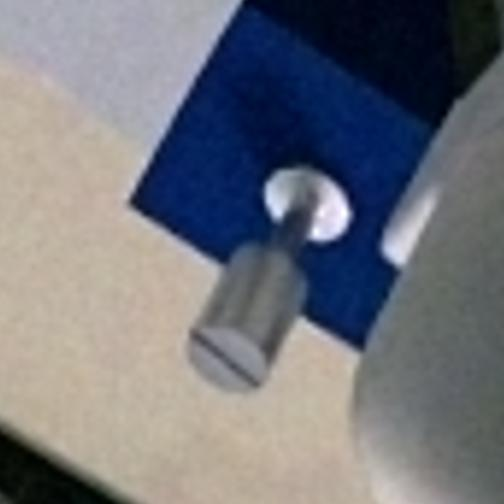

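Emit:
move(
  target=[
    [0,0,-0.306,0,0,0,-0.75,-0.1,-0.576,-0.696,0.571,-0.678,-0.226,-0.168,-0.758,0.1,-0.576,-0.696,0.068,0,0.299,0.174,0.5,0,0,0,0.2667,0,0,0,0.068,0,0.299,0.174,0.571,-0.678,-0.226,-0.168,-0.75,0,-0.576,-0.696,0.068,0,0.299,0.174,0.5,0],
    [0.2083,0.1384,-0.306,0,0,0,-0.75,-0.1,-0.576,-0.696,0.571,-0.678,-0.226,-0.168,-0.758,0.1,-0.576,-0.696,0.068,0,0.299,0.174,0.5,0,0,0,0.2667,0,0,0,0.068,0,0.299,0.174,0.571,-0.678,-0.226,-0.168,-0.75,0,-0.576,-0.696,0.068,0,0.299,0.174,0.5,0],
  ],
  speed=0.35,
  blend=0.02,
  cameras=["cam_high","cam_right_wrist"],
)

Emit:
zoom_image(
  camera="cam_high",
  region=[330, 80, 480, 230],
)

Scene clock: 279.00 s.
left_arm: end_effector_position=(+0.5670, +0.2068, +0.5200) hand_goal=(-0.750, -0.100, -0.576, -0.696, +0.570, -0.678, -0.226, -0.168, -0.758, +0.100, -0.576, -0.696, +0.068, +0.000, +0.298, +0.174) hand_measured=(-0.748, -0.098, -0.574, -0.694, +0.570, -0.678, -0.222, -0.168, -0.756, +0.096, -0.574, -0.694, +0.062, +0.000, +0.298, +0.172) hand_current_ma=(+1, +1, +1, +1, +0, +0, +3, +0, +1, -1, +1, +1, -6, +0, +0, -1) hand_state=(goal, goal, goal, goal, goal, goal, goal, goal, goal, goal, goal, goal, goal, goal, goal, goal) hand_current_limit=0.50 hand_speed=0.00 end_effector_quat_wxyz=(+0.000, +1.000, -0.017, +0.000) | right_arm: end_effector_position=(+0.3441, +0.4085, +0.2400) hand_goal=(+0.068, +0.000, +0.298, +0.174, +0.570, -0.678, -0.226, -0.168, -0.750, +0.000, -0.576, -0.696, +0.068, +0.000, +0.298, +0.174) hand_measured=(+0.062, +0.000, +0.298, +0.172, +0.572, -0.678, -0.224, -0.168, -0.748, +0.000, -0.574, -0.694, +0.062, +0.000, +0.298, +0.172) hand_current_ma=(-3, +0, +0, -1, +0, +0, +1, +0, +1, +0, +1, +1, -3, +0, +0, -1) hand_state=(goal, goal, goal, goal, goal, goal, goal, goal, goal, goal, goal, goal, goal, goal, goal, goal) hand_current_limit=0.50 hand_speed=0.00 end_effector_quat_wxyz=(+0.000, +0.439, +0.899, +0.000)
Joint positions: left_arm=[-2.434 -1.974 -0.643 -2.096 1.57 2.312] | right_arm=[0.662 -1.657 1.959 -1.872 -1.571 0]
Joint torques (N m): left_arm=[-12.78 30.91 30.66 0.01 2.5 -2.05] | right_arm=[7.14 -11.07 -15.12 -4.62 1.44 -1.9]
Wrist force (N): left_arm=[-0.5 -0.8 -0.1] | right_arm=[0.3 -0.2 -0.4]
Wrist torque (N m): left_arm=[0.00 0.11 0.00] | right_arm=[0.18 -0.03 0.02]
Wrist force, peak (N): left_arm=[-1.6 -1.1 -1.4] | right_arm=[0.1 0.3 -1.9]
Hand target: left_arm +0.5671, +0.2068, +0.5200; +0.000, +1.000, -0.017, +0.000 | right_arm +0.3441, +0.4085, +0.2400; +0.000, +0.439, +0.899, +0.000
Off the commanded pose: left_arm 0.000 m, 0 deg | right_arm 0.000 m, 0 deg.
move: done
camera_calibration:
cam_right_wrist: T_world_to_cam=[[0.981869, -0.189461, -0.00616515, -0.22639], [-0.129692, -0.695129, 0.70709, 0.121693], [-0.138252, -0.69347, -0.707097, 0.620665], [0, 0, 0, 1]] pos_world=[0.323875, 0.472113, 0.351428]
Images, in order (width x height): cam_high 896x504, cam_right_wrist 616x616.

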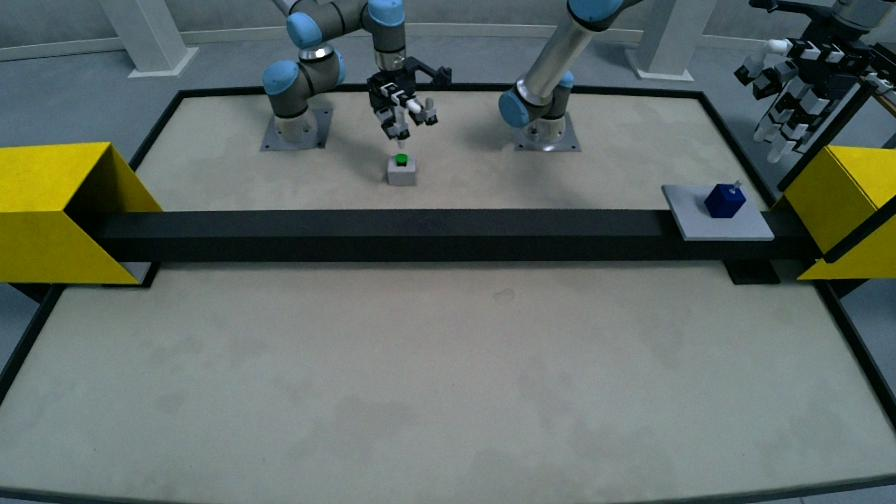

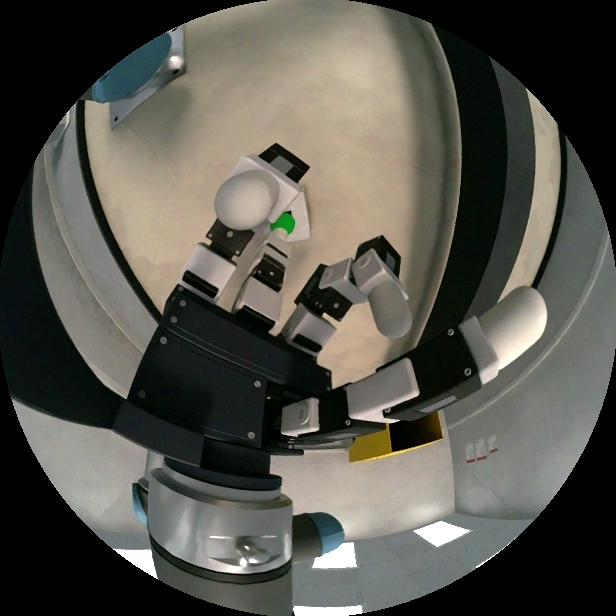

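Scaled by 3.360 from the camera's 896x504 image, which has a finer 1280x720 frame.

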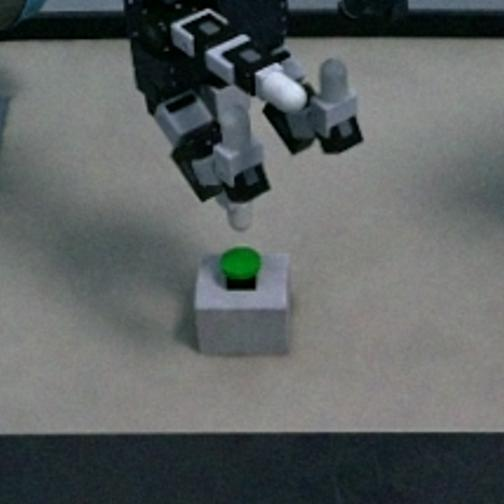

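Emit:
zoom_image(
  camera="cam_right_wrist",
  region=[240, 180, 330, 270],
)

Scaled by 5.600 from the camera's 616x616 image, which has a finer 880x880 frame.

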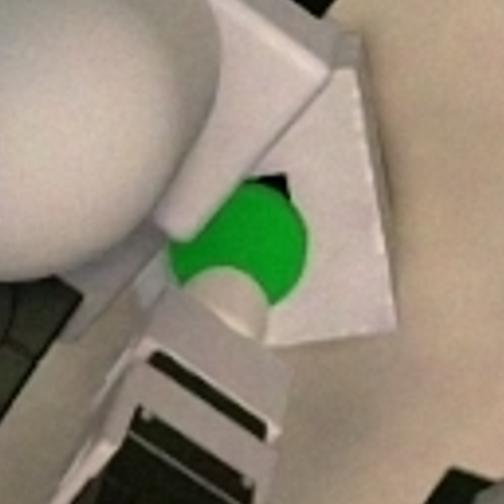

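Emit:
move(
  target=[0,0,0,0,0,0,-0.75,-0.1,-0.576,-0.696,0.571,-0.678,-0.226,-0.168,-0.758,0.1,-0.576,-0.696,0.068,0,0.299,0.174,0.5,0,-0.0035,-0.0091,0.058,0,0,0,0.068,0,0.299,0.174,0.571,-0.678,-0.226,-0.168,-0.75,0,-0.576,-0.696,0.068,0,0.299,0.174,0.5,0],
  speed=0.1,
  cameras=["cam_right_wrist"],
)

Emit:
zoom_image(
  camera="cam_right_wrist",
  region=[240, 180, 330, 270],
)

Scene clock: 282.87 s.
left_arm: end_effector_position=(+0.5671, +0.2068, +0.5200) hand_goal=(-0.750, -0.100, -0.576, -0.696, +0.570, -0.678, -0.226, -0.168, -0.758, +0.100, -0.576, -0.696, +0.068, +0.000, +0.298, +0.174) hand_measured=(-0.748, -0.098, -0.574, -0.694, +0.570, -0.678, -0.222, -0.168, -0.756, +0.096, -0.574, -0.694, +0.062, +0.000, +0.298, +0.172) hand_current_ma=(+1, +1, +1, +1, +0, +0, +3, +0, +1, -1, +1, +1, -6, +0, +0, -1) hand_state=(goal, goal, goal, goal, goal, goal, goal, goal, goal, goal, goal, goal, goal, goal, goal, goal) hand_current_limit=0.50 hand_speed=0.00 end_effector_quat_wxyz=(+0.000, +1.000, -0.017, +0.000) | right_arm: end_effector_position=(+0.3411, +0.4035, +0.2053) hand_goal=(+0.068, +0.000, +0.298, +0.174, +0.570, -0.678, -0.226, -0.168, -0.750, +0.000, -0.576, -0.696, +0.068, +0.000, +0.298, +0.174) hand_measured=(+0.062, +0.000, +0.298, +0.172, +0.572, -0.678, -0.224, -0.168, -0.748, +0.000, -0.574, -0.694, +0.062, +0.000, +0.298, +0.172) hand_current_ma=(-3, +0, +0, -1, +0, +0, +1, +0, +1, +0, +1, +1, -3, +0, +0, -1) hand_state=(goal, goal, goal, goal, goal, goal, goal, goal, goal, goal, goal, goal, goal, goal, goal, goal) hand_current_limit=0.50 hand_speed=0.00 end_effector_quat_wxyz=(+0.000, +0.439, +0.899, +0.000)
Joint positions: left_arm=[-2.434 -1.974 -0.643 -2.096 1.57 2.312] | right_arm=[0.658 -1.642 2.038 -1.968 -1.571 -0.005]
Joint torques (N m): left_arm=[-13.01 31.85 30.54 -0.1 2.69 -2.25] | right_arm=[-6.01 -11.42 -15.23 -4.57 1.07 -2.84]
Wrist force (N): left_arm=[-0.5 -0.7 0.3] | right_arm=[0.3 -0.1 -0.8]
Wrist torque (N m): left_arm=[-0.02 0.11 0.01] | right_arm=[0.23 -0.02 0.17]
Wrist force, peak (N): left_arm=[-0.9 -0.8 0.1] | right_arm=[0.5 0.0 -1.1]
Hand target: left_arm +0.5671, +0.2068, +0.5200; +0.000, +1.000, -0.017, +0.000 | right_arm +0.3411, +0.4035, +0.2052; +0.000, +0.439, +0.899, +0.000
Off the commanded pose: left_arm 0.000 m, 0 deg | right_arm 0.000 m, 0 deg.
move: done
camera_calibration:
cam_right_wrist: T_world_to_cam=[[0.981869, -0.189461, -0.00616515, -0.224606], [-0.129692, -0.695129, 0.70709, 0.142435], [-0.138252, -0.69347, -0.707097, 0.592176], [0, 0, 0, 1]] pos_world=[0.320875, 0.467113, 0.316628]
Images, in order (width x height): cam_right_wrist 616x616.

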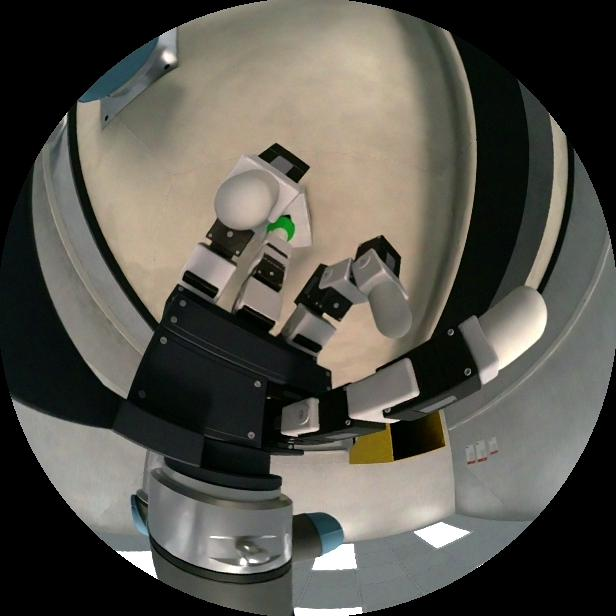

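Scaled by 5.600 from the camera's 616x616 image, which has a finer 880x880 frame.

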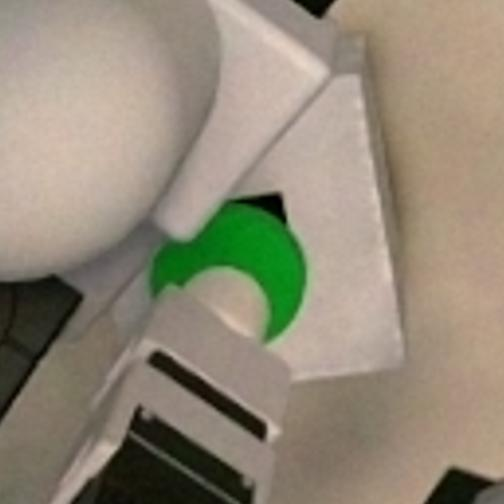

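Emit:
move(
  target=[0,0,0,0,0,0,-0.75,-0.1,-0.576,-0.696,0.571,-0.678,-0.226,-0.168,-0.758,0.1,-0.576,-0.696,0.068,0,0.299,0.174,0.5,0,0,0,0.037,0,0,0,0.068,0,0.299,0.174,0.571,-0.678,-0.226,-0.168,-0.75,0,-0.576,-0.696,0.068,0,0.299,0.174,0.5,0],
  speed=0.02,
  stop_force=5,
  cameras=["cam_high","cam_right_wrist"],
)

Emit:
zoom_image(
  camera="cam_high",
  region=[330, 80, 480, 230],
)

Scene clock: 284.57 s.
left_arm: end_effector_position=(+0.5671, +0.2068, +0.5200) hand_goal=(-0.750, -0.100, -0.576, -0.696, +0.570, -0.678, -0.226, -0.168, -0.758, +0.100, -0.576, -0.696, +0.068, +0.000, +0.298, +0.174) hand_measured=(-0.748, -0.098, -0.574, -0.694, +0.570, -0.678, -0.222, -0.168, -0.756, +0.096, -0.574, -0.694, +0.062, +0.000, +0.298, +0.172) hand_current_ma=(+1, +1, +1, +1, +0, +0, +3, +0, +1, -1, +1, +1, -6, +0, +0, -1) hand_state=(goal, goal, goal, goal, goal, goal, goal, goal, goal, goal, goal, goal, goal, goal, goal, goal) hand_current_limit=0.50 hand_speed=0.00 end_effector_quat_wxyz=(+0.000, +1.000, -0.017, +0.000) | right_arm: end_effector_position=(+0.3411, +0.4035, +0.1991) hand_goal=(+0.068, +0.000, +0.298, +0.174, +0.570, -0.678, -0.226, -0.168, -0.750, +0.000, -0.576, -0.696, +0.068, +0.000, +0.298, +0.174) hand_measured=(+0.062, +0.000, +0.298, +0.172, +0.572, -0.678, -0.224, -0.168, -0.748, +0.000, -0.574, -0.694, +0.062, +0.000, +0.298, +0.172) hand_current_ma=(-3, +0, +0, -1, +0, +0, +1, +0, +1, +0, +1, +1, -3, +0, +0, -1) hand_state=(goal, goal, goal, goal, goal, goal, goal, goal, goal, goal, goal, goal, goal, goal, goal, goal) hand_current_limit=0.50 hand_speed=0.00 end_effector_quat_wxyz=(+0.000, +0.439, +0.899, +0.000)
Joint positions: left_arm=[-2.434 -1.974 -0.643 -2.096 1.57 2.312] | right_arm=[0.657 -1.635 2.05 -1.986 -1.571 -0.005]
Joint torques (N m): left_arm=[-12.82 31.94 31.63 -0.31 2.49 -2.09] | right_arm=[-2.64 -28.75 -27.21 -0.03 1.23 -2.57]
Wrist force (N): left_arm=[-0.8 -0.7 0.0] | right_arm=[0.0 -0.2 -5.9]
Wrist torque (N m): left_arm=[-0.02 0.16 -0.02] | right_arm=[0.58 0.10 0.15]
Wrist force, peak (N): left_arm=[-0.8 -0.8 0.3] | right_arm=[0.1 0.0 -7.0]
Hand target: left_arm +0.5671, +0.2068, +0.5200; +0.000, +1.000, -0.017, +0.000 | right_arm +0.3411, +0.4035, +0.1991; +0.000, +0.439, +0.899, +0.000 (not the last commanded pose)
Off the commanded pose: left_arm 0.000 m, 0 deg | right_arm 0.016 m, 0 deg.
move: contact (right_arm)
camera_calibration:
cam_right_wrist: T_world_to_cam=[[0.981869, -0.189461, -0.00616515, -0.224662], [-0.129692, -0.695129, 0.70709, 0.146678], [-0.138252, -0.69347, -0.707097, 0.587794], [0, 0, 0, 1]] pos_world=[0.320875, 0.467013, 0.310528]
Images, in order (width x height): cam_high 896x504, cam_right_wrist 616x616.

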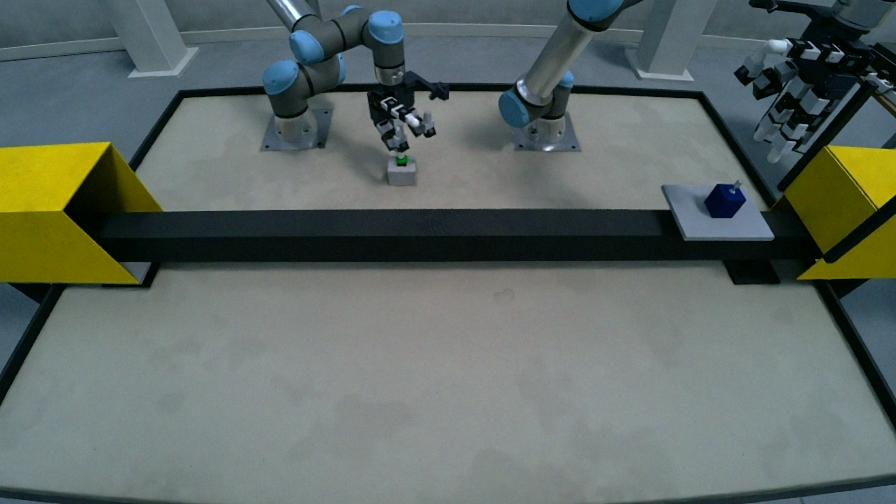

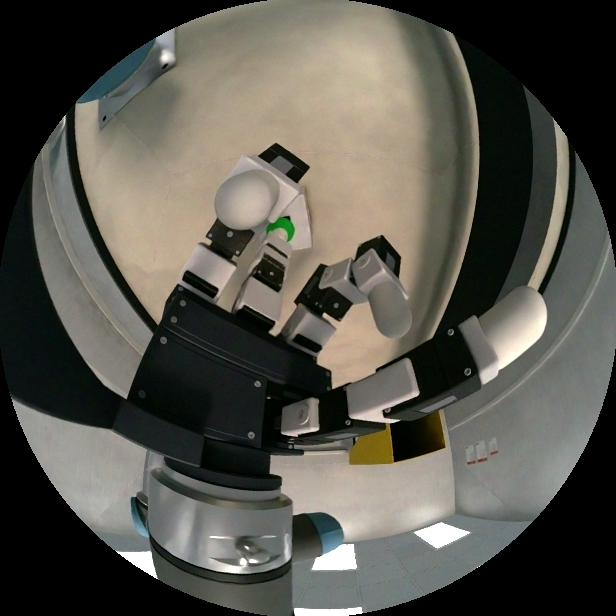

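Scaled by 3.360 from the camera's 896x504 image, which has a finer 1280x720 frame.

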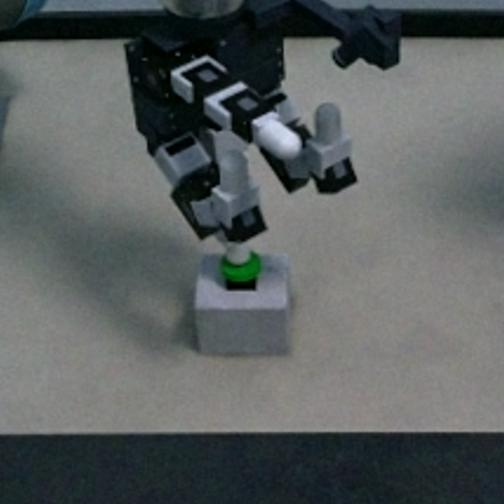

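Emit:
move(
  target=[0,0,0,0,0,0,-0.75,-0.1,-0.576,-0.696,0.571,-0.678,-0.226,-0.168,-0.758,0.1,-0.576,-0.696,0.068,0,0.299,0.174,0.5,0,0,0,0.025,0,0,0,0.068,0,0.299,0.174,0.571,-0.678,-0.226,-0.168,-0.75,0,-0.576,-0.696,0.068,0,0.299,0.174,0.5,0],
  speed=0.02,
  stop_force=16,
  cameras=["cam_high"],
)

Emit:
zoom_image(
  camera="cam_high",
  region=[330, 80, 480, 230],
)

Scene clock: 286.23 s.
left_arm: end_effector_position=(+0.5671, +0.2068, +0.5200) hand_goal=(-0.750, -0.100, -0.576, -0.696, +0.570, -0.678, -0.226, -0.168, -0.758, +0.100, -0.576, -0.696, +0.068, +0.000, +0.298, +0.174) hand_measured=(-0.748, -0.098, -0.574, -0.694, +0.570, -0.678, -0.222, -0.168, -0.756, +0.096, -0.574, -0.694, +0.062, +0.000, +0.298, +0.172) hand_current_ma=(+1, +1, +1, +1, +0, +0, +3, +0, +1, -1, +1, +1, -6, +0, +0, -1) hand_state=(goal, goal, goal, goal, goal, goal, goal, goal, goal, goal, goal, goal, goal, goal, goal, goal) hand_current_limit=0.50 hand_speed=0.00 end_effector_quat_wxyz=(+0.000, +1.000, -0.017, +0.000) | right_arm: end_effector_position=(+0.3411, +0.4035, +0.1960) hand_goal=(+0.068, +0.000, +0.298, +0.174, +0.570, -0.678, -0.226, -0.168, -0.750, +0.000, -0.576, -0.696, +0.068, +0.000, +0.298, +0.174) hand_measured=(+0.062, +0.000, +0.298, +0.172, +0.572, -0.678, -0.224, -0.168, -0.748, +0.000, -0.576, -0.694, +0.062, +0.000, +0.298, +0.172) hand_current_ma=(-3, +0, +0, -1, +0, +0, +1, +0, +0, +0, +0, +1, -3, +0, +0, -1) hand_state=(goal, goal, goal, goal, goal, goal, goal, goal, goal, goal, goal, goal, goal, goal, goal, goal) hand_current_limit=0.50 hand_speed=0.00 end_effector_quat_wxyz=(+0.000, +0.439, +0.899, +0.000)
Joint positions: left_arm=[-2.434 -1.974 -0.643 -2.096 1.57 2.312] | right_arm=[0.657 -1.632 2.055 -1.995 -1.571 -0.005]
Joint torques (N m): left_arm=[-11.2 31.93 31.92 -0.16 2.5 -2.28] | right_arm=[-1.81 -21.59 -20.77 1.36 1.38 -2.63]
Wrist force (N): left_arm=[-0.7 -0.3 0.0] | right_arm=[0.4 -0.3 -20.6]
Wrist torque (N m): left_arm=[0.05 0.14 -0.02] | right_arm=[1.71 0.39 0.17]
Wrist force, peak (N): left_arm=[-1.0 -0.7 0.0] | right_arm=[0.3 -1.1 -36.2]
Hand target: left_arm +0.5671, +0.2068, +0.5200; +0.000, +1.000, -0.017, +0.000 | right_arm +0.3411, +0.4035, +0.1960; +0.000, +0.439, +0.899, +0.000 (not the last commanded pose)
Off the commanded pose: left_arm 0.000 m, 0 deg | right_arm 0.012 m, 0 deg.
move: contact (right_arm)
Images, in order (width x height): cam_high 896x504.

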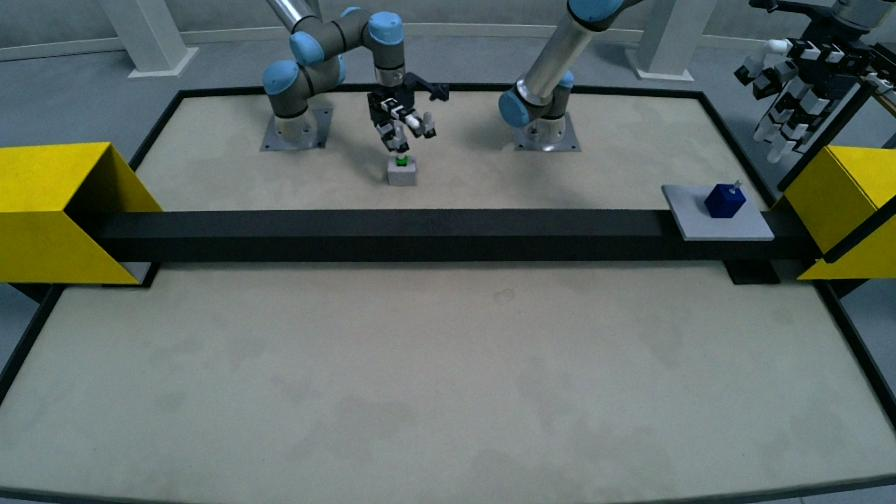

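Scaled by 3.360 from the camera's 896x504 image, which has a finer 1280x720 frame.

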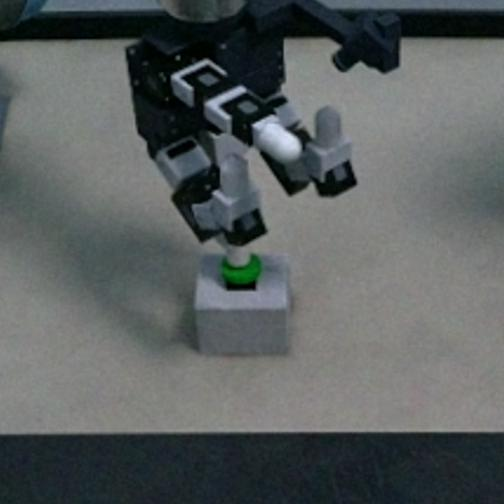

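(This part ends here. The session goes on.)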